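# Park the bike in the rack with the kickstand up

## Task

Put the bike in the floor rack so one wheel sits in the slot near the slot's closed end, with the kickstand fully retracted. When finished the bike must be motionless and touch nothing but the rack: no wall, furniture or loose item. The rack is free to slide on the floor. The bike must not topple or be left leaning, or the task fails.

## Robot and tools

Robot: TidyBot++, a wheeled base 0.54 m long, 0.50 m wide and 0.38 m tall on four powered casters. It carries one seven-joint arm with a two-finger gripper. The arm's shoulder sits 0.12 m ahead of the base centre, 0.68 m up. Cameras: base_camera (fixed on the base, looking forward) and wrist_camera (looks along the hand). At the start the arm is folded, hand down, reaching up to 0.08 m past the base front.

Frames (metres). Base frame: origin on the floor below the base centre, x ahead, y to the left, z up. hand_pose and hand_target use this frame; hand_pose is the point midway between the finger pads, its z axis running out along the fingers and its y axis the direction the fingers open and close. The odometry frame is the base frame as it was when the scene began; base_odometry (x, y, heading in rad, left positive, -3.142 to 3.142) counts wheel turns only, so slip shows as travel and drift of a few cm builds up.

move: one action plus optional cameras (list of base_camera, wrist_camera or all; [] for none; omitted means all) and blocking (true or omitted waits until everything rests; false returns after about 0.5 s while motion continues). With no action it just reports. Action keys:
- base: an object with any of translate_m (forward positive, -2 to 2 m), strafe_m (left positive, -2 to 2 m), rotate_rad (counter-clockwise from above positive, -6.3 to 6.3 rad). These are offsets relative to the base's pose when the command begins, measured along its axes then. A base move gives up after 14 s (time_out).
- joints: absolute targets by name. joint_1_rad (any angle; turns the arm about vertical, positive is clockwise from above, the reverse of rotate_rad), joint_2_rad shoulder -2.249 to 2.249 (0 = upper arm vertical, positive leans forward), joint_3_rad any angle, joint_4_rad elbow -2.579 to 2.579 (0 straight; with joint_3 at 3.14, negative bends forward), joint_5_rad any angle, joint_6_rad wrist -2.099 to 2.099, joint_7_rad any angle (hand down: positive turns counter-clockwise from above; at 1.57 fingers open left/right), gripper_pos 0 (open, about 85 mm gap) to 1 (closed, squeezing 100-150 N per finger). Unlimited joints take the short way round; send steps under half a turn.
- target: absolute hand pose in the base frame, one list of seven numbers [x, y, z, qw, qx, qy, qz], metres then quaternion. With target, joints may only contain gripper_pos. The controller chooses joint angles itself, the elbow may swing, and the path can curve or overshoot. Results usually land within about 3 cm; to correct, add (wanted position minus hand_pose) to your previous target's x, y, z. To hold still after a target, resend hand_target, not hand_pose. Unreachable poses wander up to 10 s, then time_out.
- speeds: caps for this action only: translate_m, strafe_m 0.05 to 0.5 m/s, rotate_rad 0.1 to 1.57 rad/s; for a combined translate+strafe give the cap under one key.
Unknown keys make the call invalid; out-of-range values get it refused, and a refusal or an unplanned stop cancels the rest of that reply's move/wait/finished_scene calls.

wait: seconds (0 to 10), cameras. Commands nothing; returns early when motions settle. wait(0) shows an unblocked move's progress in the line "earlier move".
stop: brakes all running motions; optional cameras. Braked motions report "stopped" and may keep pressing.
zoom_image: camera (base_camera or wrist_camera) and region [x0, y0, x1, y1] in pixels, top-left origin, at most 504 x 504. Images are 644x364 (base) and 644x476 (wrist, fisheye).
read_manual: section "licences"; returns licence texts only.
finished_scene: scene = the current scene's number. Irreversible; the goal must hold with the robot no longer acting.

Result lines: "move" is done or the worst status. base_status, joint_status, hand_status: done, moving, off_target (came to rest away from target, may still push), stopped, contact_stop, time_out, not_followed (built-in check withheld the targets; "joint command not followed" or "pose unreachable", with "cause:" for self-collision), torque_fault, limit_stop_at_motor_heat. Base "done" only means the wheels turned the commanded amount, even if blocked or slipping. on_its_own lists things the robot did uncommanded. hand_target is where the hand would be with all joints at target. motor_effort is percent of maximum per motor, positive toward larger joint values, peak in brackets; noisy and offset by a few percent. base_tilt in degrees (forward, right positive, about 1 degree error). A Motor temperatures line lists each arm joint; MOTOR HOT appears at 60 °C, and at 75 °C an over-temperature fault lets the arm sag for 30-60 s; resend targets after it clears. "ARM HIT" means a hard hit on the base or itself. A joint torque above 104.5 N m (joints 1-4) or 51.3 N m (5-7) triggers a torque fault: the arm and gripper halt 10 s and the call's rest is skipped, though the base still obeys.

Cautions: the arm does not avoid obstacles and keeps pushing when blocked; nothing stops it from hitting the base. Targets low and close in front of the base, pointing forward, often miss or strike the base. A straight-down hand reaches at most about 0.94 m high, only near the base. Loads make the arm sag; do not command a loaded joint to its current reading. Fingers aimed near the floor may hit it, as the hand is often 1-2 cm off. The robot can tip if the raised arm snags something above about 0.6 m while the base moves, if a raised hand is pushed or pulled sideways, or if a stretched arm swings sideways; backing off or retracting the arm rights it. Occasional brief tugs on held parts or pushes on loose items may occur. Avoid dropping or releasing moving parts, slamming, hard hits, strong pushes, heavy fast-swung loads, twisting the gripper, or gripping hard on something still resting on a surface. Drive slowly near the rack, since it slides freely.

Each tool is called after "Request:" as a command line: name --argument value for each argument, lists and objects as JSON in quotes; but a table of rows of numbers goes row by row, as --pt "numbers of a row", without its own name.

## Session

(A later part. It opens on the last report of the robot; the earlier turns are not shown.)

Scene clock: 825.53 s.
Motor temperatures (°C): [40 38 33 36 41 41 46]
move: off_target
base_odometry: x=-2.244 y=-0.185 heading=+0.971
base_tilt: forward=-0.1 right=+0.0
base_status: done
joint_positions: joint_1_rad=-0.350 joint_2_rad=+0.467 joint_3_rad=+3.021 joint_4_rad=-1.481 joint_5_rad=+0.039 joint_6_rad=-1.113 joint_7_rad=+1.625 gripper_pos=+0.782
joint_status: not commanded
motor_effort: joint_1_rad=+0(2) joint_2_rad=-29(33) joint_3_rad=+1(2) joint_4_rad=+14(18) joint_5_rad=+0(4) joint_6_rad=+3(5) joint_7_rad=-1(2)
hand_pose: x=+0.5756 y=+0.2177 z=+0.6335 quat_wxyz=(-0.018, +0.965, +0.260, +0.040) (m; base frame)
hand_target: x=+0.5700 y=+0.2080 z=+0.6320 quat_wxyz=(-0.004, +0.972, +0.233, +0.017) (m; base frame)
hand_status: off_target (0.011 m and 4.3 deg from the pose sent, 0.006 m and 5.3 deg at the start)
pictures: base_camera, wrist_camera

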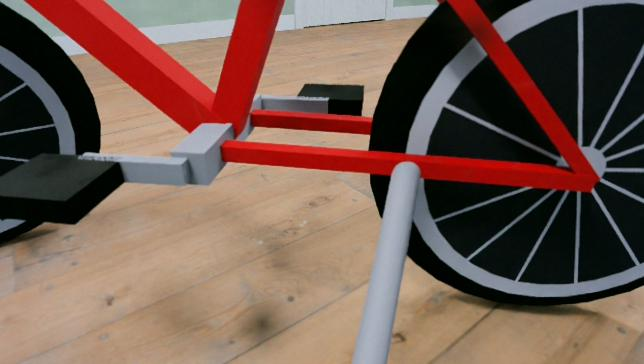

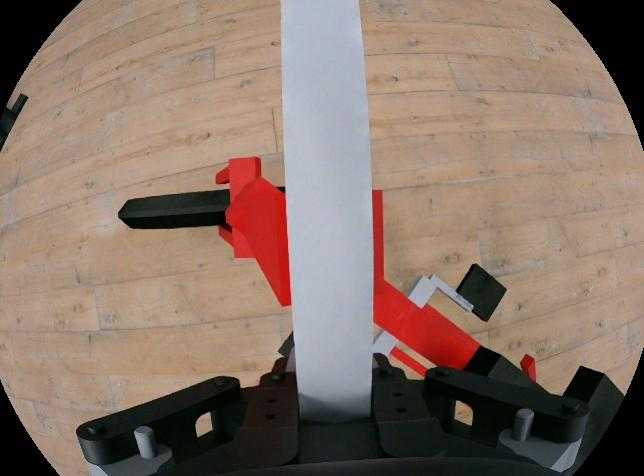

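Request:
move --base '{"translate_m": 0.015}' --speeds '{"translate_m": 0.05}' --target '[0.567, 0.214, 0.626, 0.0, 0.9863, 0.1650, 0.0]' --cameras '["wrist_camera"]'

Request:
move --target '[0.565, 0.221, 0.624, 0.0, 0.9954, 0.0958, 0.0]'

Scene clock: 834.47 s.
Motor temperatures (°C): [40 38 33 36 41 41 46]
move: off_target
base_odometry: x=-2.236 y=-0.173 heading=+0.971
base_tilt: forward=+0.0 right=+0.0
base_status: done
joint_positions: joint_1_rad=-0.388 joint_2_rad=+0.480 joint_3_rad=+3.047 joint_4_rad=-1.446 joint_5_rad=+0.039 joint_6_rad=-1.152 joint_7_rad=+1.502 gripper_pos=+0.784
joint_status: not commanded
motor_effort: joint_1_rad=+0(2) joint_2_rad=-28(31) joint_3_rad=+1(3) joint_4_rad=+12(17) joint_5_rad=-2(2) joint_6_rad=+3(5) joint_7_rad=-2(2)
hand_pose: x=+0.5750 y=+0.2243 z=+0.6364 quat_wxyz=(-0.013, +0.978, +0.207, +0.031) (m; base frame)
hand_target: x=+0.5670 y=+0.2140 z=+0.6260 quat_wxyz=(+0.000, +0.986, +0.165, +0.000) (m; base frame)
hand_status: off_target (0.017 m and 6.2 deg from the pose sent, 0.012 m and 12.2 deg at the start)
pictures: wrist_camera

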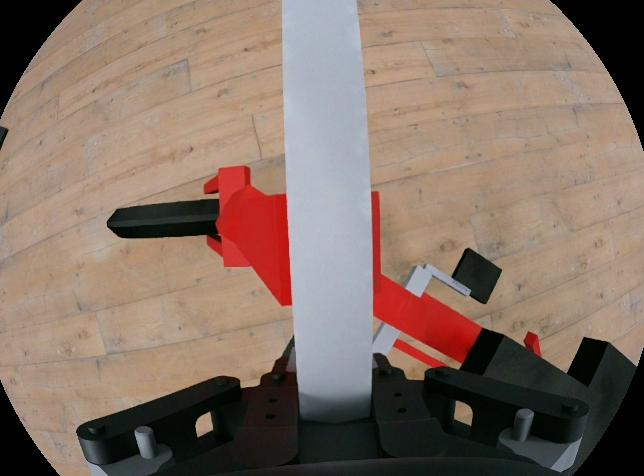

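Scene clock: 835.13 s.
Motor temperatures (°C): [40 38 33 36 41 41 46]
move: off_target
base_odometry: x=-2.236 y=-0.173 heading=+0.971
base_tilt: forward=+0.0 right=+0.0
base_status: not commanded
joint_positions: joint_1_rad=-0.423 joint_2_rad=+0.478 joint_3_rad=+3.069 joint_4_rad=-1.440 joint_5_rad=+0.039 joint_6_rad=-1.154 joint_7_rad=+1.364 gripper_pos=+0.786
joint_status: not commanded
motor_effort: joint_1_rad=+1(3) joint_2_rad=-25(27) joint_3_rad=+2(4) joint_4_rad=+12(13) joint_5_rad=+0(2) joint_6_rad=+3(5) joint_7_rad=-3(3)
hand_pose: x=+0.5735 y=+0.2317 z=+0.6385 quat_wxyz=(-0.011, +0.989, +0.147, +0.033) (m; base frame)
hand_target: x=+0.5650 y=+0.2210 z=+0.6240 quat_wxyz=(+0.000, +0.995, +0.096, +0.000) (m; base frame)
hand_status: off_target (0.020 m and 7.1 deg from the pose sent, 0.016 m and 13.5 deg at the start)
pictures: base_camera, wrist_camera

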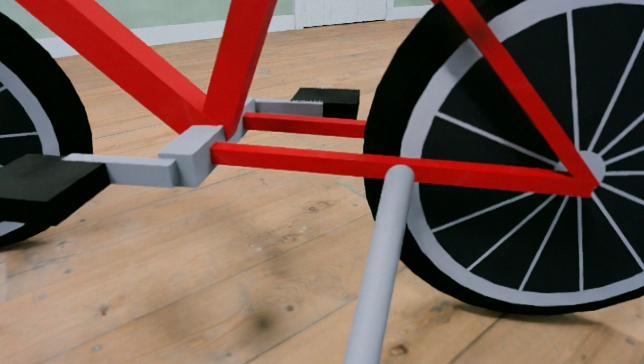

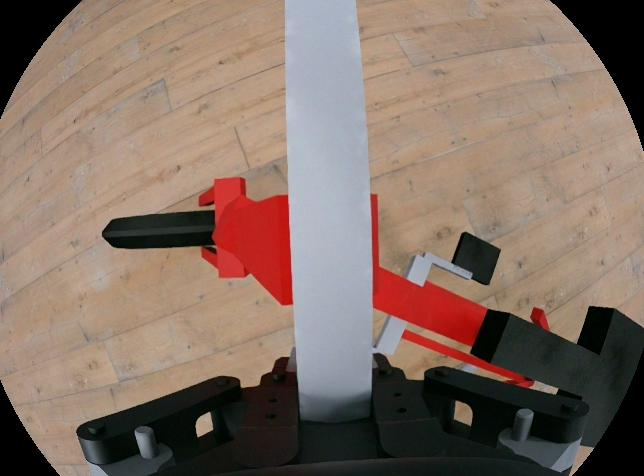

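Request:
move --target '[0.563, 0.228, 0.630, 0.0, 1.0, 0.0, 0.0]'

Scene clock: 839.10 s.
Motor temperatures (°C): [40 38 33 36 41 41 46]
move: off_target
base_odometry: x=-2.236 y=-0.173 heading=+0.971
base_tilt: forward=-0.1 right=+0.0
base_status: not commanded
joint_positions: joint_1_rad=-0.466 joint_2_rad=+0.478 joint_3_rad=+3.099 joint_4_rad=-1.428 joint_5_rad=+0.039 joint_6_rad=-1.165 joint_7_rad=+1.172 gripper_pos=+0.787
joint_status: not commanded
motor_effort: joint_1_rad=+1(2) joint_2_rad=-26(27) joint_3_rad=+4(4) joint_4_rad=+12(13) joint_5_rad=+1(1) joint_6_rad=+3(5) joint_7_rad=-3(3)
hand_pose: x=+0.5717 y=+0.2392 z=+0.6416 quat_wxyz=(-0.008, +0.998, +0.059, +0.035) (m; base frame)
hand_target: x=+0.5630 y=+0.2280 z=+0.6300 quat_wxyz=(+0.000, +1.000, +0.000, +0.000) (m; base frame)
hand_status: off_target (0.018 m and 7.9 deg from the pose sent, 0.014 m and 17.3 deg at the start)
pictures: base_camera, wrist_camera

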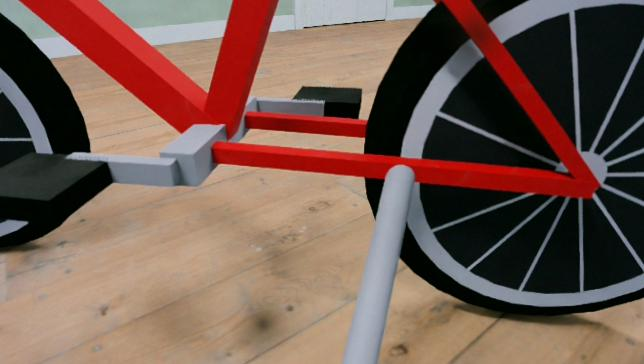

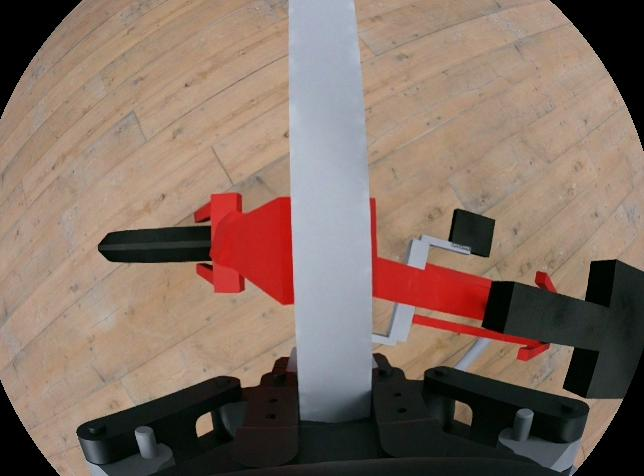

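Request:
move --base '{"strafe_m": 0.3, "translate_m": -0.036}' --speeds '{"strafe_m": 0.1}'

Scene clock: 849.43 s.
Motor temperatures (°C): [40 38 33 36 41 41 46]
move: done
base_odometry: x=-2.504 y=-0.033 heading=+0.971
base_tilt: forward=-0.1 right=+0.0
base_status: done
joint_positions: joint_1_rad=-0.473 joint_2_rad=+0.482 joint_3_rad=+3.113 joint_4_rad=-1.424 joint_5_rad=+0.039 joint_6_rad=-1.174 joint_7_rad=+1.170 gripper_pos=+0.787
joint_status: not commanded
motor_effort: joint_1_rad=+1(4) joint_2_rad=-26(31) joint_3_rad=+2(5) joint_4_rad=+13(15) joint_5_rad=+0(2) joint_6_rad=+3(5) joint_7_rad=-1(3)
hand_pose: x=+0.5721 y=+0.2357 z=+0.6409 quat_wxyz=(-0.003, +0.998, +0.055, +0.033) (m; base frame)
hand_target: x=+0.5630 y=+0.2280 z=+0.6300 quat_wxyz=(+0.000, +1.000, +0.000, +0.000) (m; base frame)
hand_status: not commanded
pictures: base_camera, wrist_camera

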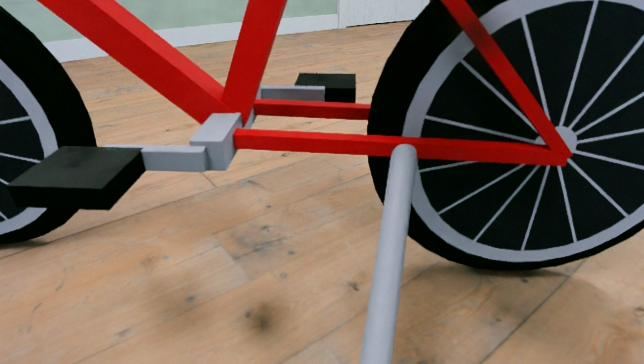

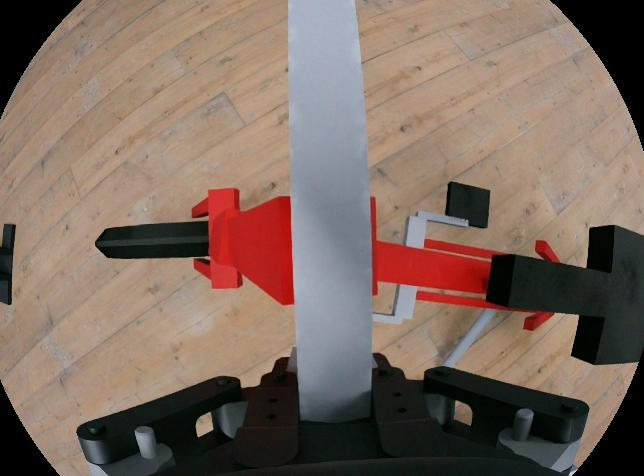

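Request:
move --base '{"strafe_m": 0.3, "translate_m": -0.036}' --speeds '{"strafe_m": 0.1}'

Request:
zoom_image --camera "wrist_camera" --region '[0, 60, 320, 400]'

Scene clock: 863.43 s.
Motor temperatures (°C): [40 38 33 36 41 41 46]
move: done
base_odometry: x=-2.772 y=+0.107 heading=+0.971
base_tilt: forward=-0.1 right=+0.0
base_status: done
joint_positions: joint_1_rad=-0.476 joint_2_rad=+0.486 joint_3_rad=+3.115 joint_4_rad=-1.424 joint_5_rad=+0.039 joint_6_rad=-1.183 joint_7_rad=+1.169 gripper_pos=+0.787
joint_status: not commanded
motor_effort: joint_1_rad=+1(5) joint_2_rad=-27(31) joint_3_rad=+2(5) joint_4_rad=+14(16) joint_5_rad=+0(3) joint_6_rad=+5(6) joint_7_rad=-1(2)
hand_pose: x=+0.5694 y=+0.2349 z=+0.6386 quat_wxyz=(+0.000, +0.998, +0.055, +0.027) (m; base frame)
hand_target: x=+0.5630 y=+0.2280 z=+0.6300 quat_wxyz=(+0.000, +1.000, +0.000, +0.000) (m; base frame)
hand_status: not commanded
pictures: base_camera, wrist_camera

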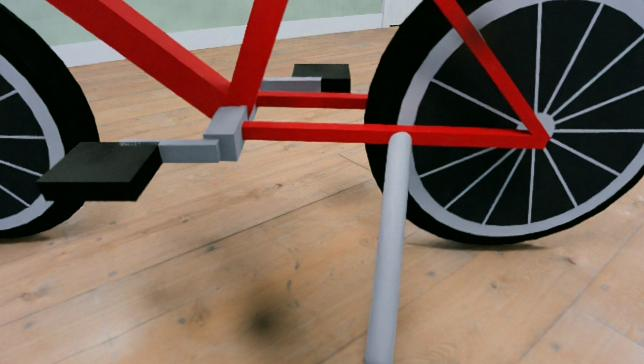

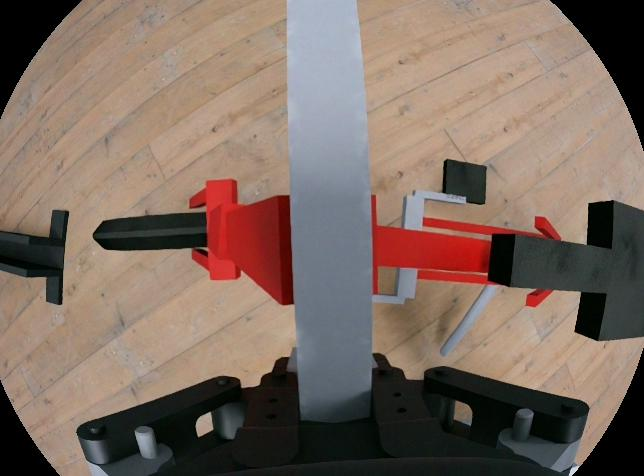

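Scaled by 1.482.

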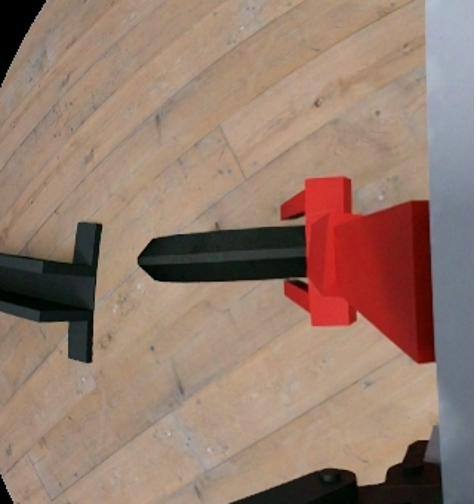

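Request:
move --base '{"strafe_m": 0.15, "translate_m": -0.024}' --speeds '{"strafe_m": 0.1}' --target '[0.563, 0.226, 0.630, 0.0, 0.9986, 0.0523, 0.0]'

Request:
zoom_image --camera "wrist_camera" --region '[0, 60, 320, 400]'

Scene clock: 882.37 s.
Motor temperatures (°C): [40 38 33 36 41 41 46]
move: off_target
base_odometry: x=-2.909 y=+0.172 heading=+0.971
base_tilt: forward=-0.1 right=-0.1
base_status: done
joint_positions: joint_1_rad=-0.460 joint_2_rad=+0.490 joint_3_rad=+3.103 joint_4_rad=-1.424 joint_5_rad=+0.039 joint_6_rad=-1.185 joint_7_rad=+1.201 gripper_pos=+0.787
joint_status: not commanded
motor_effort: joint_1_rad=+1(5) joint_2_rad=-28(32) joint_3_rad=+2(5) joint_4_rad=+15(17) joint_5_rad=-2(3) joint_6_rad=+4(7) joint_7_rad=-1(1)
hand_pose: x=+0.5698 y=+0.2327 z=+0.6365 quat_wxyz=(-0.001, +0.997, +0.069, +0.023) (m; base frame)
hand_target: x=+0.5630 y=+0.2260 z=+0.6300 quat_wxyz=(+0.000, +0.999, +0.052, +0.000) (m; base frame)
hand_status: off_target (0.012 m and 3.3 deg from the pose sent, 0.014 m and 3.1 deg at the start)
pictures: base_camera, wrist_camera

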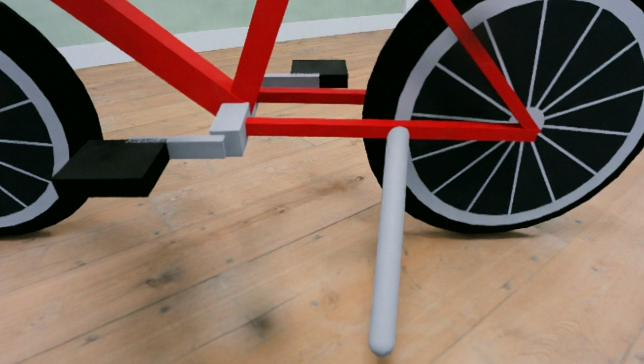

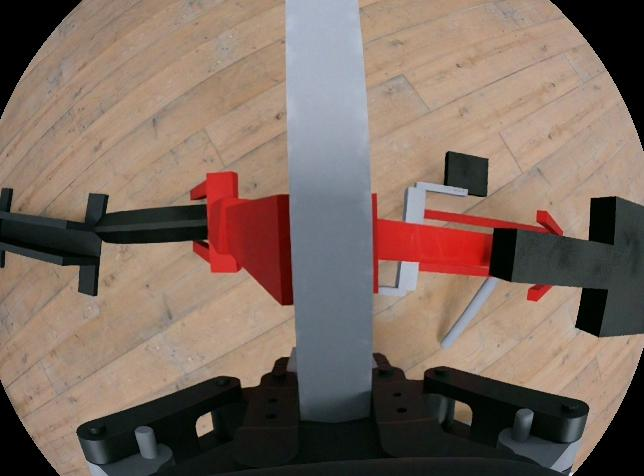

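Scaled by 1.482.

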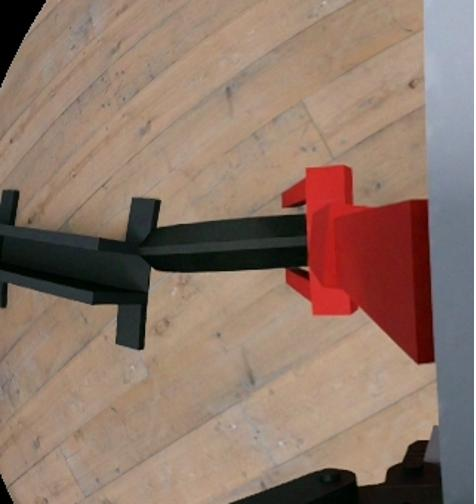

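Request:
move --base '{"strafe_m": -0.15, "translate_m": 0.021}' --speeds '{"strafe_m": 0.1}' --cameras '[]'

Request:
move --target '[0.563, 0.221, 0.630, 0.0, 0.9938, 0.1115, 0.0]' --cameras '[]'

Request:
move --base '{"strafe_m": 0.15, "translate_m": -0.038}' --speeds '{"strafe_m": 0.1}'

Request:
zoom_image --camera "wrist_camera" --region '[0, 60, 320, 400]'

Scene clock: 897.47 s.
Motor temperatures (°C): [40 38 33 36 41 41 46]
move: done
base_odometry: x=-2.774 y=+0.105 heading=+0.970
base_tilt: forward=-0.1 right=+0.0
base_status: done
joint_positions: joint_1_rad=-0.450 joint_2_rad=+0.488 joint_3_rad=+3.101 joint_4_rad=-1.424 joint_5_rad=+0.039 joint_6_rad=-1.189 joint_7_rad=+1.201 gripper_pos=+0.787
joint_status: not commanded
motor_effort: joint_1_rad=+0(6) joint_2_rad=-28(32) joint_3_rad=+2(6) joint_4_rad=+14(16) joint_5_rad=+1(3) joint_6_rad=+4(6) joint_7_rad=+0(1)
hand_pose: x=+0.5706 y=+0.2284 z=+0.6376 quat_wxyz=(-0.001, +0.998, +0.065, +0.022) (m; base frame)
hand_target: x=+0.5630 y=+0.2260 z=+0.6300 quat_wxyz=(+0.000, +0.999, +0.052, +0.000) (m; base frame)
hand_status: not commanded
pictures: none
No camera images: "cameras" was empty.

Scene clock: 898.07 s.
Motor temperatures (°C): [40 38 33 36 41 41 46]
move: off_target
base_odometry: x=-2.774 y=+0.105 heading=+0.970
base_tilt: forward=-0.1 right=+0.0
base_status: not commanded
joint_positions: joint_1_rad=-0.433 joint_2_rad=+0.490 joint_3_rad=+3.091 joint_4_rad=-1.424 joint_5_rad=+0.039 joint_6_rad=-1.189 joint_7_rad=+1.272 gripper_pos=+0.787
joint_status: not commanded
motor_effort: joint_1_rad=+0(2) joint_2_rad=-29(32) joint_3_rad=+0(3) joint_4_rad=+15(17) joint_5_rad=-3(4) joint_6_rad=+4(5) joint_7_rad=+1(1)
hand_pose: x=+0.5722 y=+0.2248 z=+0.6370 quat_wxyz=(-0.002, +0.995, +0.096, +0.021) (m; base frame)
hand_target: x=+0.5630 y=+0.2210 z=+0.6300 quat_wxyz=(+0.000, +0.994, +0.111, +0.000) (m; base frame)
hand_status: off_target (0.012 m and 3.0 deg from the pose sent, 0.013 m and 6.0 deg at the start)
pictures: none
No camera images: "cameras" was empty.

Scene clock: 900.50 s.
Motor temperatures (°C): [40 38 33 36 41 41 46]
move: done
base_odometry: x=-2.919 y=+0.158 heading=+0.970
base_tilt: forward=-0.1 right=+0.0
base_status: done
joint_positions: joint_1_rad=-0.435 joint_2_rad=+0.497 joint_3_rad=+3.082 joint_4_rad=-1.424 joint_5_rad=+0.039 joint_6_rad=-1.190 joint_7_rad=+1.272 gripper_pos=+0.787
joint_status: not commanded
motor_effort: joint_1_rad=+1(5) joint_2_rad=-30(34) joint_3_rad=+2(4) joint_4_rad=+17(18) joint_5_rad=-2(5) joint_6_rad=+5(7) joint_7_rad=-1(1)
hand_pose: x=+0.5692 y=+0.2289 z=+0.6333 quat_wxyz=(-0.002, +0.995, +0.101, +0.016) (m; base frame)
hand_target: x=+0.5630 y=+0.2210 z=+0.6300 quat_wxyz=(+0.000, +0.994, +0.111, +0.000) (m; base frame)
hand_status: not commanded
pictures: base_camera, wrist_camera

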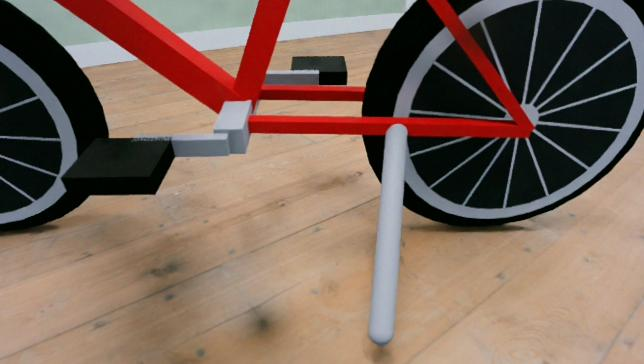

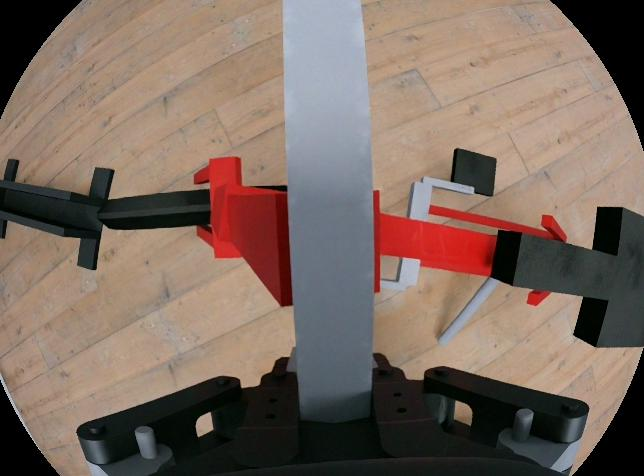

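Scaled by 1.482.

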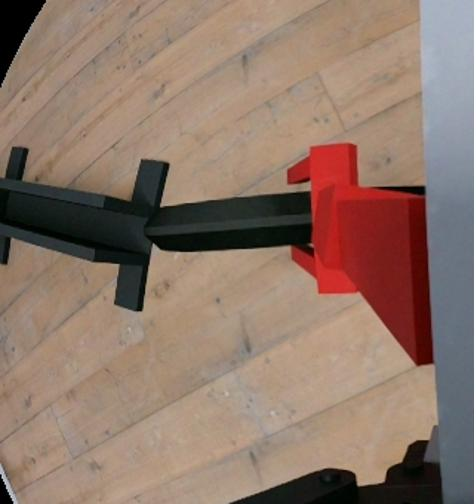

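Request:
move --base '{"translate_m": 0.06}' --speeds '{"translate_m": 0.05}' --target '[0.563, 0.221, 0.635, 0.0, 0.9938, 0.1115, 0.0]'

Request:
zoom_image --camera "wrist_camera" --region '[0, 60, 320, 400]'

Scene clock: 923.67 s.
Motor temperatures (°C): [40 38 33 36 41 41 46]
move: off_target
base_odometry: x=-2.885 y=+0.208 heading=+0.971
base_tilt: forward=-0.1 right=+0.0
base_status: done
joint_positions: joint_1_rad=-0.434 joint_2_rad=+0.482 joint_3_rad=+3.082 joint_4_rad=-1.423 joint_5_rad=+0.039 joint_6_rad=-1.199 joint_7_rad=+1.272 gripper_pos=+0.787
joint_status: not commanded
motor_effort: joint_1_rad=+1(3) joint_2_rad=-27(31) joint_3_rad=+2(4) joint_4_rad=+14(19) joint_5_rad=+0(3) joint_6_rad=+2(7) joint_7_rad=-1(2)
hand_pose: x=+0.5678 y=+0.2280 z=+0.6410 quat_wxyz=(-0.003, +0.995, +0.101, +0.020) (m; base frame)
hand_target: x=+0.5630 y=+0.2210 z=+0.6350 quat_wxyz=(+0.000, +0.994, +0.111, +0.000) (m; base frame)
hand_status: off_target (0.010 m and 2.6 deg from the pose sent, 0.010 m and 2.2 deg at the start)
pictures: base_camera, wrist_camera

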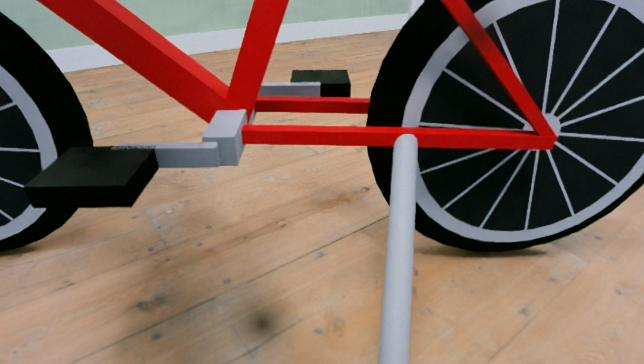

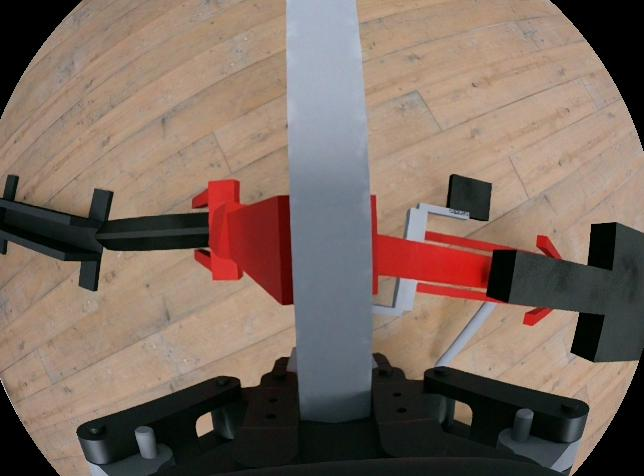

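Scaled by 1.482.

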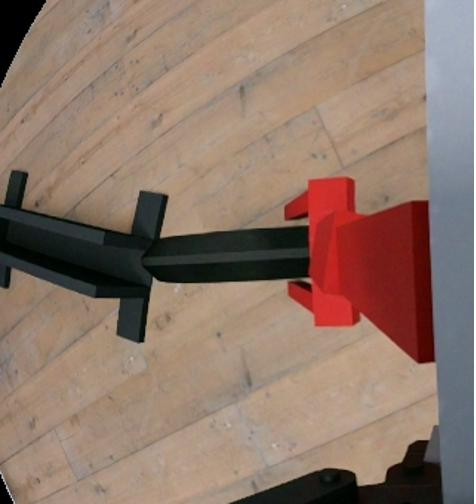

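Request:
move --base '{"translate_m": 0.065}' --speeds '{"translate_m": 0.05}' --target '[0.563, 0.221, 0.637, 0.0, 0.9938, 0.1115, 0.0]'

Request:
zoom_image --camera "wrist_camera" --region '[0, 60, 320, 400]'

Scene clock: 945.50 s.
Motor temperatures (°C): [40 38 33 36 41 41 46]
move: off_target
base_odometry: x=-2.849 y=+0.261 heading=+0.971
base_tilt: forward=-0.1 right=+0.0
base_status: done
joint_positions: joint_1_rad=-0.434 joint_2_rad=+0.476 joint_3_rad=+3.080 joint_4_rad=-1.421 joint_5_rad=+0.039 joint_6_rad=-1.214 joint_7_rad=+1.272 gripper_pos=+0.787
joint_status: not commanded
motor_effort: joint_1_rad=+1(4) joint_2_rad=-26(29) joint_3_rad=+2(5) joint_4_rad=+12(17) joint_5_rad=+0(2) joint_6_rad=+4(8) joint_7_rad=-2(4)
hand_pose: x=+0.5644 y=+0.2266 z=+0.6445 quat_wxyz=(-0.002, +0.995, +0.101, +0.016) (m; base frame)
hand_target: x=+0.5630 y=+0.2210 z=+0.6370 quat_wxyz=(+0.000, +0.994, +0.111, +0.000) (m; base frame)
hand_status: off_target (0.009 m and 2.2 deg from the pose sent, 0.009 m and 2.6 deg at the start)
pictures: base_camera, wrist_camera

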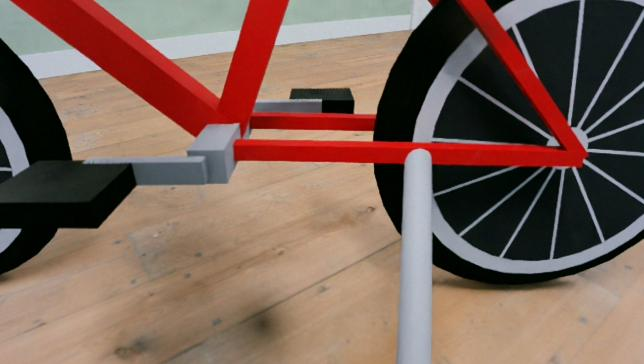

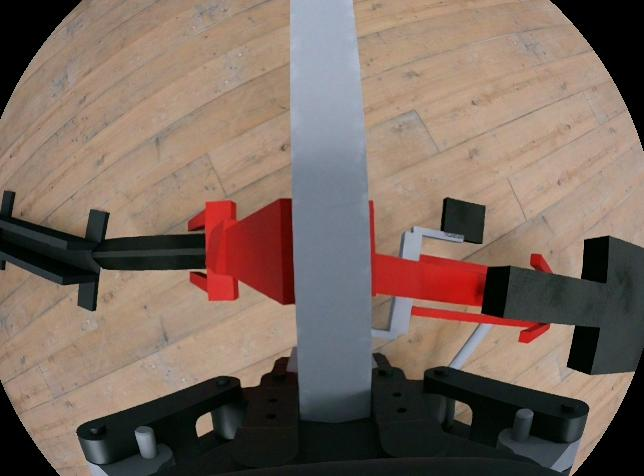

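Scaled by 1.482.

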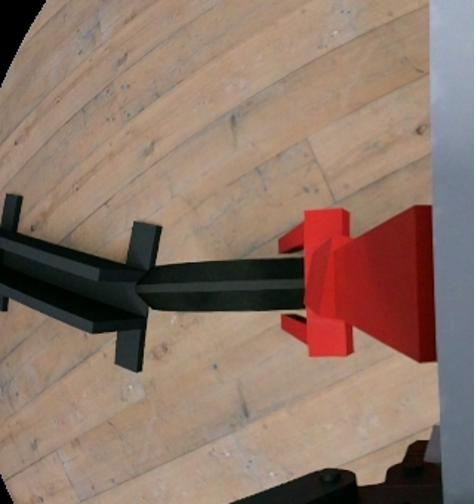

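Request:
move --base '{"strafe_m": 0.1, "translate_m": -0.015}' --speeds '{"strafe_m": 0.08}'

Request:
zoom_image --camera "wrist_camera" --region '[0, 60, 320, 400]'

Scene clock: 955.27 s.
Motor temperatures (°C): [40 38 33 36 41 41 46]
move: done
base_odometry: x=-2.940 y=+0.306 heading=+0.971
base_tilt: forward=-0.1 right=+0.0
base_status: done
joint_positions: joint_1_rad=-0.433 joint_2_rad=+0.478 joint_3_rad=+3.078 joint_4_rad=-1.417 joint_5_rad=+0.039 joint_6_rad=-1.220 joint_7_rad=+1.272 gripper_pos=+0.787
joint_status: not commanded
motor_effort: joint_1_rad=+1(5) joint_2_rad=-26(30) joint_3_rad=+3(5) joint_4_rad=+13(14) joint_5_rad=-1(2) joint_6_rad=+6(9) joint_7_rad=-3(4)
hand_pose: x=+0.5640 y=+0.2267 z=+0.6448 quat_wxyz=(-0.002, +0.995, +0.101, +0.014) (m; base frame)
hand_target: x=+0.5630 y=+0.2210 z=+0.6370 quat_wxyz=(+0.000, +0.994, +0.111, +0.000) (m; base frame)
hand_status: not commanded
pictures: base_camera, wrist_camera

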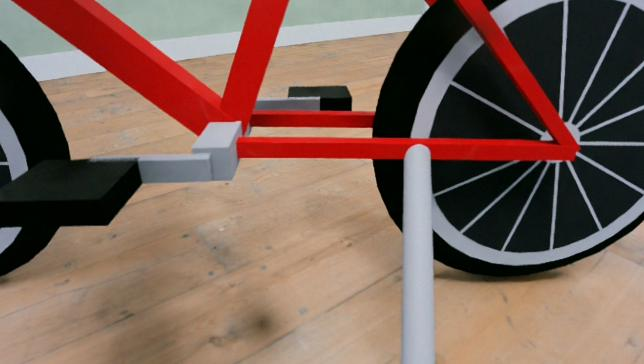

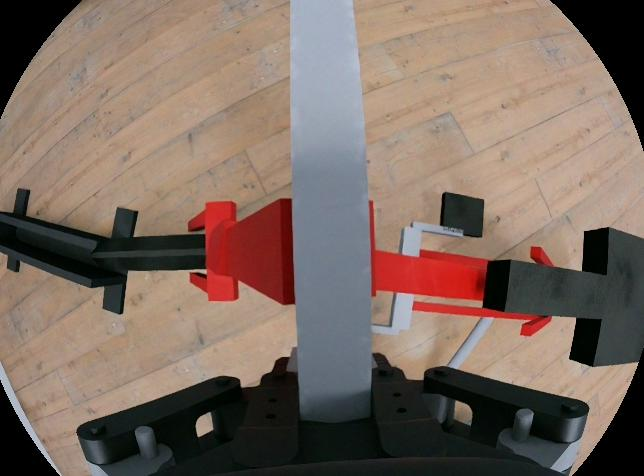

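Scaled by 1.482.

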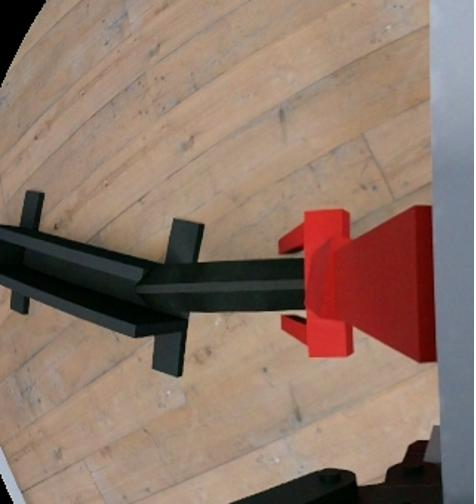

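Request:
move --base '{"strafe_m": 0.05, "translate_m": -0.01}' --speeds '{"strafe_m": 0.05}' --target '[0.563, 0.226, 0.637, 0.0, 0.9982, 0.0593, 0.0]' --cameras '["wrist_camera"]'

Request:
zoom_image --camera "wrist_camera" --region '[0, 60, 320, 400]'

Scene clock: 961.73 s.
Motor temperatures (°C): [40 38 33 36 41 41 46]
move: off_target
base_odometry: x=-2.987 y=+0.326 heading=+0.971
base_tilt: forward=-0.1 right=-0.1
base_status: done
joint_positions: joint_1_rad=-0.445 joint_2_rad=+0.479 joint_3_rad=+3.092 joint_4_rad=-1.410 joint_5_rad=+0.039 joint_6_rad=-1.226 joint_7_rad=+1.234 gripper_pos=+0.787
joint_status: not commanded
motor_effort: joint_1_rad=-1(4) joint_2_rad=-30(31) joint_3_rad=+0(4) joint_4_rad=+13(15) joint_5_rad=-1(4) joint_6_rad=-1(9) joint_7_rad=-1(4)
hand_pose: x=+0.5648 y=+0.2271 z=+0.6461 quat_wxyz=(+0.001, +0.997, +0.082, +0.015) (m; base frame)
hand_target: x=+0.5630 y=+0.2260 z=+0.6370 quat_wxyz=(+0.000, +0.998, +0.059, +0.000) (m; base frame)
hand_status: off_target (0.009 m and 3.1 deg from the pose sent, 0.008 m and 5.1 deg at the start)
pictures: wrist_camera

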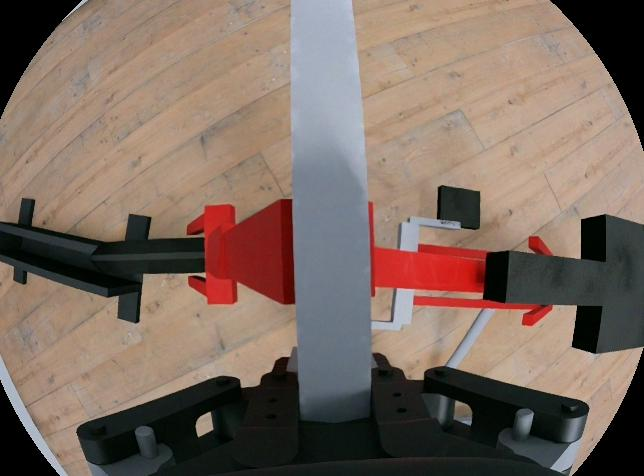

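Scaled by 1.482.

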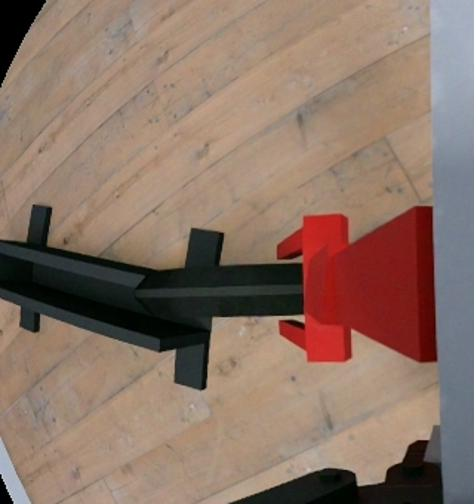

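Request:
move --base '{"strafe_m": 0.06, "translate_m": -0.012}' --speeds '{"strafe_m": 0.05}' --target '[0.563, 0.230, 0.637, 0.0, 1.0, 0.0, 0.0]' --cameras '["wrist_camera"]'

Request:
zoom_image --camera "wrist_camera" --region '[0, 60, 320, 400]'

Scene clock: 968.73 s.
Motor temperatures (°C): [40 38 33 36 41 41 46]
move: off_target
base_odometry: x=-3.043 y=+0.350 heading=+0.971
base_tilt: forward=-0.2 right=+0.0
base_status: done
joint_positions: joint_1_rad=-0.458 joint_2_rad=+0.478 joint_3_rad=+3.120 joint_4_rad=-1.405 joint_5_rad=+0.039 joint_6_rad=-1.243 joint_7_rad=+1.154 gripper_pos=+0.787
joint_status: not commanded
motor_effort: joint_1_rad=-2(5) joint_2_rad=-28(31) joint_3_rad=+2(4) joint_4_rad=+12(14) joint_5_rad=+2(3) joint_6_rad=+0(6) joint_7_rad=+0(4)
hand_pose: x=+0.5650 y=+0.2198 z=+0.6475 quat_wxyz=(+0.009, +0.999, +0.036, +0.012) (m; base frame)
hand_target: x=+0.5630 y=+0.2300 z=+0.6370 quat_wxyz=(+0.000, +1.000, +0.000, +0.000) (m; base frame)
hand_status: off_target (0.015 m and 4.5 deg from the pose sent, 0.010 m and 9.6 deg at the start)
pictures: wrist_camera

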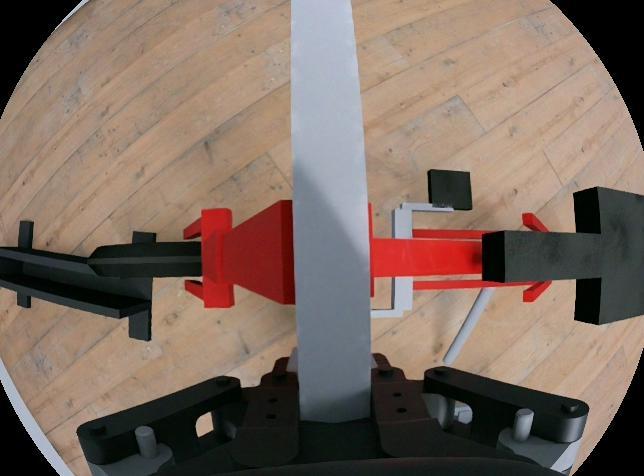

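Scaled by 1.482.

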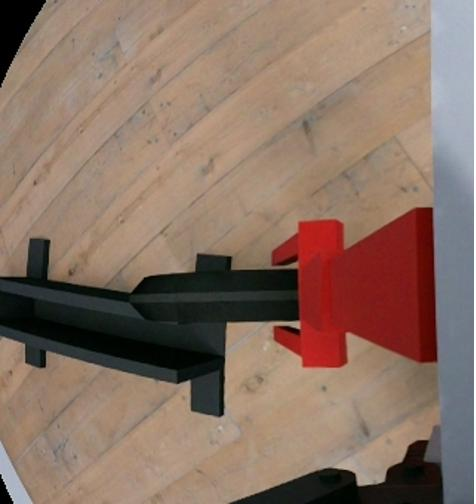

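Request:
zoom_image --camera "wrist_camera" --region '[0, 190, 220, 350]'

Scaled by 2.291.

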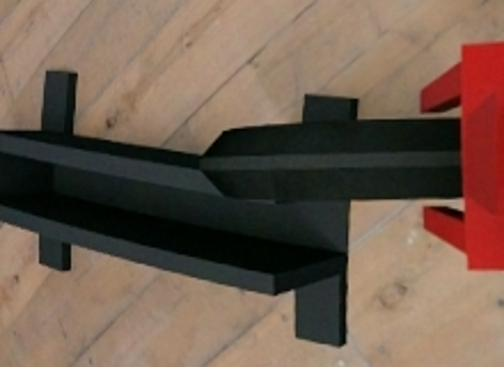

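Request:
move --base '{"strafe_m": -0.14, "translate_m": 0.0}' --speeds '{"strafe_m": 0.1}' --cameras '["wrist_camera"]'

Request:
zoom_image --camera "wrist_camera" --region '[0, 150, 220, 350]'

Scene clock: 996.53 s.
Motor temperatures (°C): [40 38 33 36 41 41 46]
move: done
base_odometry: x=-2.928 y=+0.271 heading=+0.971
base_tilt: forward=-0.1 right=+0.1
base_status: done
joint_positions: joint_1_rad=-0.462 joint_2_rad=+0.484 joint_3_rad=+3.121 joint_4_rad=-1.398 joint_5_rad=+0.038 joint_6_rad=-1.244 joint_7_rad=+1.153 gripper_pos=+0.787
joint_status: not commanded
motor_effort: joint_1_rad=-1(5) joint_2_rad=-30(31) joint_3_rad=+0(5) joint_4_rad=+11(15) joint_5_rad=+0(5) joint_6_rad=-4(6) joint_7_rad=+0(2)
hand_pose: x=+0.5668 y=+0.2224 z=+0.6472 quat_wxyz=(+0.008, +0.999, +0.037, +0.013) (m; base frame)
hand_target: x=+0.5630 y=+0.2300 z=+0.6370 quat_wxyz=(+0.000, +1.000, +0.000, +0.000) (m; base frame)
hand_status: not commanded
pictures: wrist_camera

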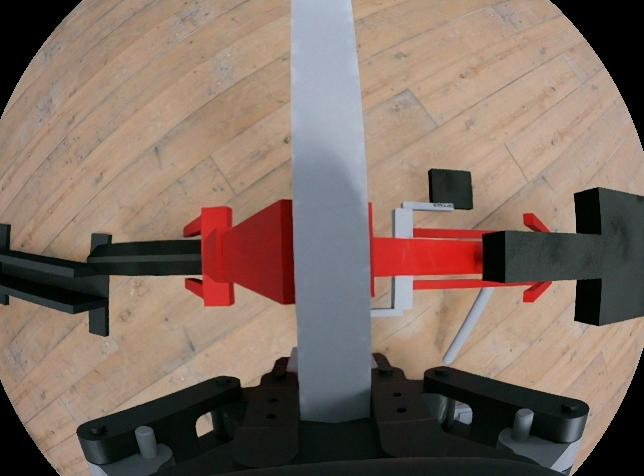

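Scaled by 2.291.

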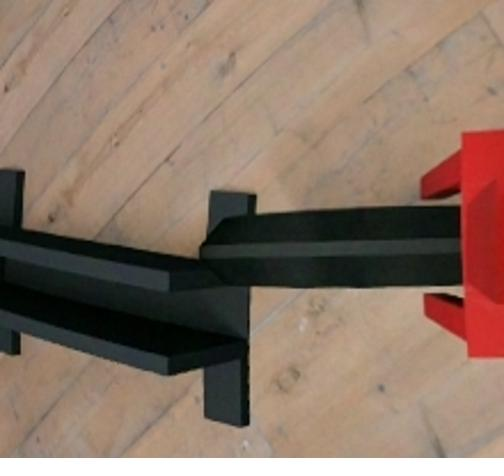

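Request:
move --base '{"strafe_m": -0.35, "translate_m": 0.015}' --speeds '{"strafe_m": 0.12}' --cameras '["wrist_camera"]'

Request:
move --target '[0.563, 0.224, 0.637, 0.0, 0.9962, 0.0872, 0.0]' --cameras '["wrist_camera"]'

Request:
zoom_image --camera "wrist_camera" --region '[0, 60, 320, 400]'

Scene clock: 1017.37 s.
Motor temperatures (°C): [39 38 33 36 41 41 46]
move: done
base_odometry: x=-2.630 y=+0.085 heading=+0.971
base_tilt: forward=-0.1 right=+0.0
base_status: done
joint_positions: joint_1_rad=-0.461 joint_2_rad=+0.487 joint_3_rad=+3.122 joint_4_rad=-1.395 joint_5_rad=+0.038 joint_6_rad=-1.244 joint_7_rad=+1.153 gripper_pos=+0.787
joint_status: not commanded
motor_effort: joint_1_rad=-2(6) joint_2_rad=-30(32) joint_3_rad=+0(5) joint_4_rad=+11(15) joint_5_rad=+0(3) joint_6_rad=-4(8) joint_7_rad=+0(2)
hand_pose: x=+0.5679 y=+0.2220 z=+0.6465 quat_wxyz=(+0.009, +0.999, +0.036, +0.013) (m; base frame)
hand_target: x=+0.5630 y=+0.2300 z=+0.6370 quat_wxyz=(+0.000, +1.000, +0.000, +0.000) (m; base frame)
hand_status: not commanded
pictures: wrist_camera

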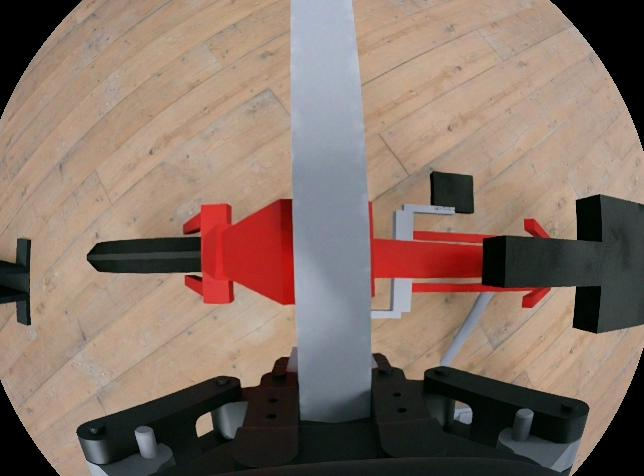

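Scene clock: 1018.03 s.
Motor temperatures (°C): [39 38 33 36 41 41 46]
move: off_target
base_odometry: x=-2.630 y=+0.085 heading=+0.971
base_tilt: forward=+0.0 right=+0.0
base_status: not commanded
joint_positions: joint_1_rad=-0.434 joint_2_rad=+0.489 joint_3_rad=+3.106 joint_4_rad=-1.395 joint_5_rad=+0.038 joint_6_rad=-1.240 joint_7_rad=+1.232 gripper_pos=+0.787
joint_status: not commanded
motor_effort: joint_1_rad=-1(5) joint_2_rad=-31(33) joint_3_rad=+0(2) joint_4_rad=+11(15) joint_5_rad=+0(2) joint_6_rad=-3(8) joint_7_rad=+1(2)
hand_pose: x=+0.5716 y=+0.2170 z=+0.6453 quat_wxyz=(+0.006, +0.998, +0.069, +0.012) (m; base frame)
hand_target: x=+0.5630 y=+0.2240 z=+0.6370 quat_wxyz=(+0.000, +0.996, +0.087, +0.000) (m; base frame)
hand_status: off_target (0.014 m and 2.6 deg from the pose sent, 0.011 m and 6.1 deg at the start)
pictures: wrist_camera

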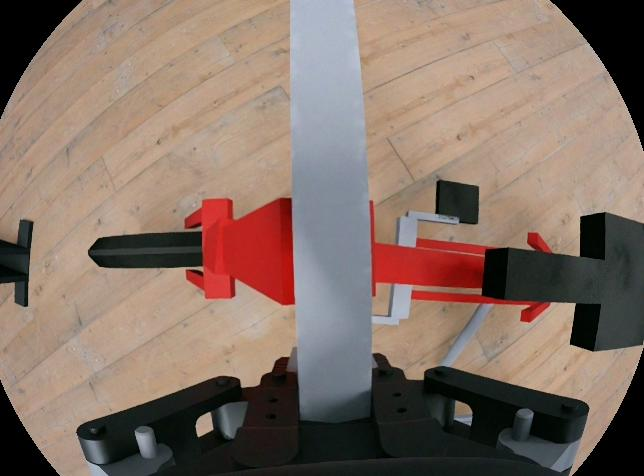

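Scaled by 1.482.

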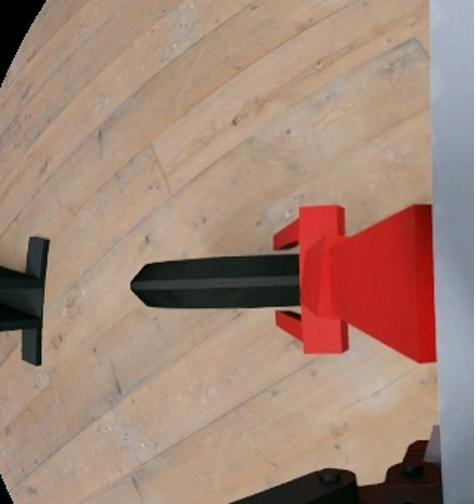

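Request:
move --target '[0.563, 0.221, 0.637, 0.0, 0.9914, 0.1305, 0.0]' --cameras '[]'

Request:
move --base '{"strafe_m": 0.25, "translate_m": -0.04}' --speeds '{"strafe_m": 0.1}' --cameras '["wrist_camera"]'

Request:
zoom_image --camera "wrist_camera" --region '[0, 60, 320, 400]'

Scene clock: 1026.53 s.
Motor temperatures (°C): [39 38 33 36 41 41 46]
move: off_target
base_odometry: x=-2.630 y=+0.085 heading=+0.971
base_tilt: forward=+0.0 right=+0.0
base_status: not commanded
joint_positions: joint_1_rad=-0.416 joint_2_rad=+0.491 joint_3_rad=+3.096 joint_4_rad=-1.395 joint_5_rad=+0.038 joint_6_rad=-1.232 joint_7_rad=+1.285 gripper_pos=+0.787
joint_status: not commanded
motor_effort: joint_1_rad=-3(4) joint_2_rad=-32(34) joint_3_rad=-2(3) joint_4_rad=+13(14) joint_5_rad=-2(3) joint_6_rad=-4(7) joint_7_rad=+2(3)
hand_pose: x=+0.5757 y=+0.2140 z=+0.6446 quat_wxyz=(+0.003, +0.996, +0.091, +0.014) (m; base frame)
hand_target: x=+0.5630 y=+0.2210 z=+0.6370 quat_wxyz=(+0.000, +0.991, +0.131, +0.000) (m; base frame)
hand_status: off_target (0.016 m and 4.8 deg from the pose sent, 0.013 m and 7.2 deg at the start)
pictures: none
No camera images: "cameras" was empty.

Scene clock: 1029.80 s.
Motor temperatures (°C): [39 38 33 36 41 41 46]
move: done
base_odometry: x=-2.859 y=+0.193 heading=+0.971
base_tilt: forward=-0.1 right=-0.1
base_status: done
joint_positions: joint_1_rad=-0.418 joint_2_rad=+0.491 joint_3_rad=+3.085 joint_4_rad=-1.396 joint_5_rad=+0.038 joint_6_rad=-1.234 joint_7_rad=+1.285 gripper_pos=+0.787
joint_status: not commanded
motor_effort: joint_1_rad=-1(6) joint_2_rad=-31(33) joint_3_rad=+0(4) joint_4_rad=+15(15) joint_5_rad=-1(4) joint_6_rad=+1(8) joint_7_rad=+0(2)
hand_pose: x=+0.5720 y=+0.2190 z=+0.6444 quat_wxyz=(+0.000, +0.995, +0.097, +0.012) (m; base frame)
hand_target: x=+0.5630 y=+0.2210 z=+0.6370 quat_wxyz=(+0.000, +0.991, +0.131, +0.000) (m; base frame)
hand_status: not commanded
pictures: wrist_camera

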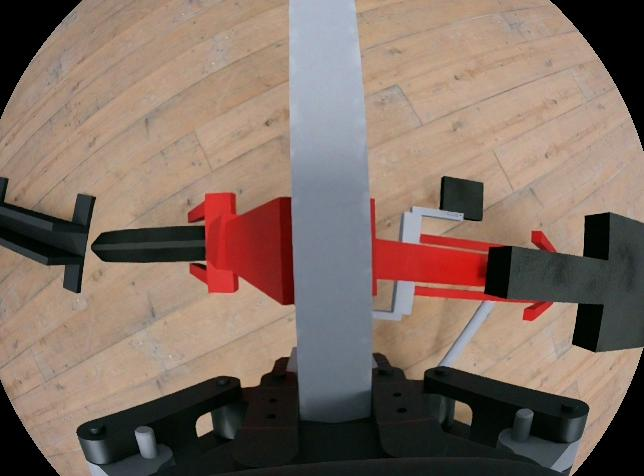

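Scaled by 1.482.

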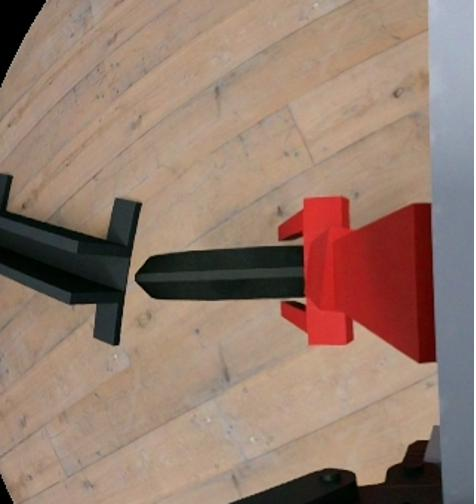

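Request:
move --base '{"strafe_m": 0.1, "translate_m": -0.013}' --speeds '{"strafe_m": 0.08}' --target '[0.563, 0.225, 0.637, 0.0, 0.9981, 0.061, 0.0]' --cameras '["wrist_camera"]'

Request:
zoom_image --camera "wrist_camera" --region '[0, 150, 220, 350]'

Scene clock: 1064.57 s.
Motor temperatures (°C): [39 38 33 36 41 41 46]
move: off_target
base_odometry: x=-2.949 y=+0.239 heading=+0.971
base_tilt: forward=-0.1 right=+0.1
base_status: done
joint_positions: joint_1_rad=-0.443 joint_2_rad=+0.490 joint_3_rad=+3.100 joint_4_rad=-1.396 joint_5_rad=+0.038 joint_6_rad=-1.244 joint_7_rad=+1.233 gripper_pos=+0.787
joint_status: not commanded
motor_effort: joint_1_rad=-2(5) joint_2_rad=-30(33) joint_3_rad=+0(3) joint_4_rad=+15(18) joint_5_rad=-1(4) joint_6_rad=+1(8) joint_7_rad=+0(2)
hand_pose: x=+0.5667 y=+0.2228 z=+0.6448 quat_wxyz=(+0.005, +0.997, +0.077, +0.009) (m; base frame)
hand_target: x=+0.5630 y=+0.2250 z=+0.6370 quat_wxyz=(+0.000, +0.998, +0.061, +0.000) (m; base frame)
hand_status: off_target (0.009 m and 2.2 deg from the pose sent, 0.013 m and 4.3 deg at the start)
pictures: wrist_camera

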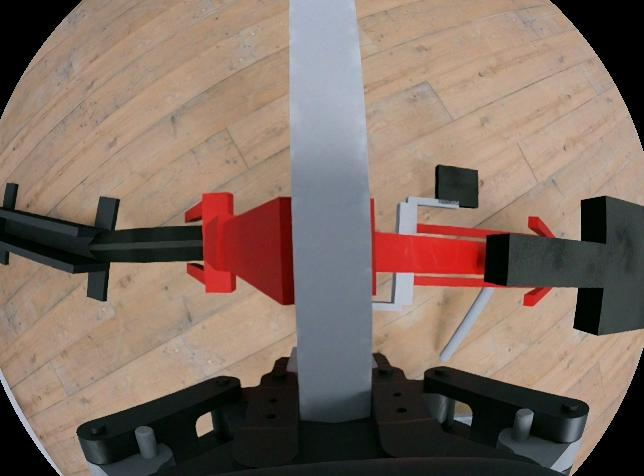

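Scaled by 2.291.

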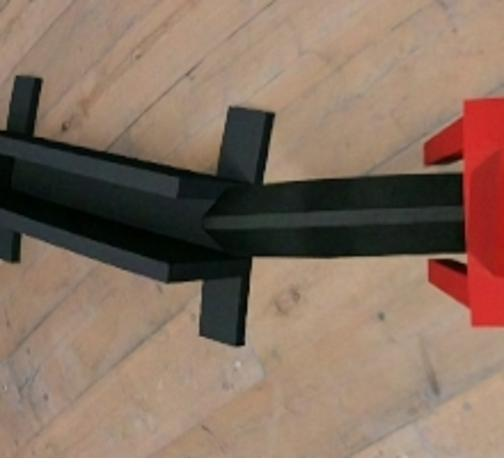

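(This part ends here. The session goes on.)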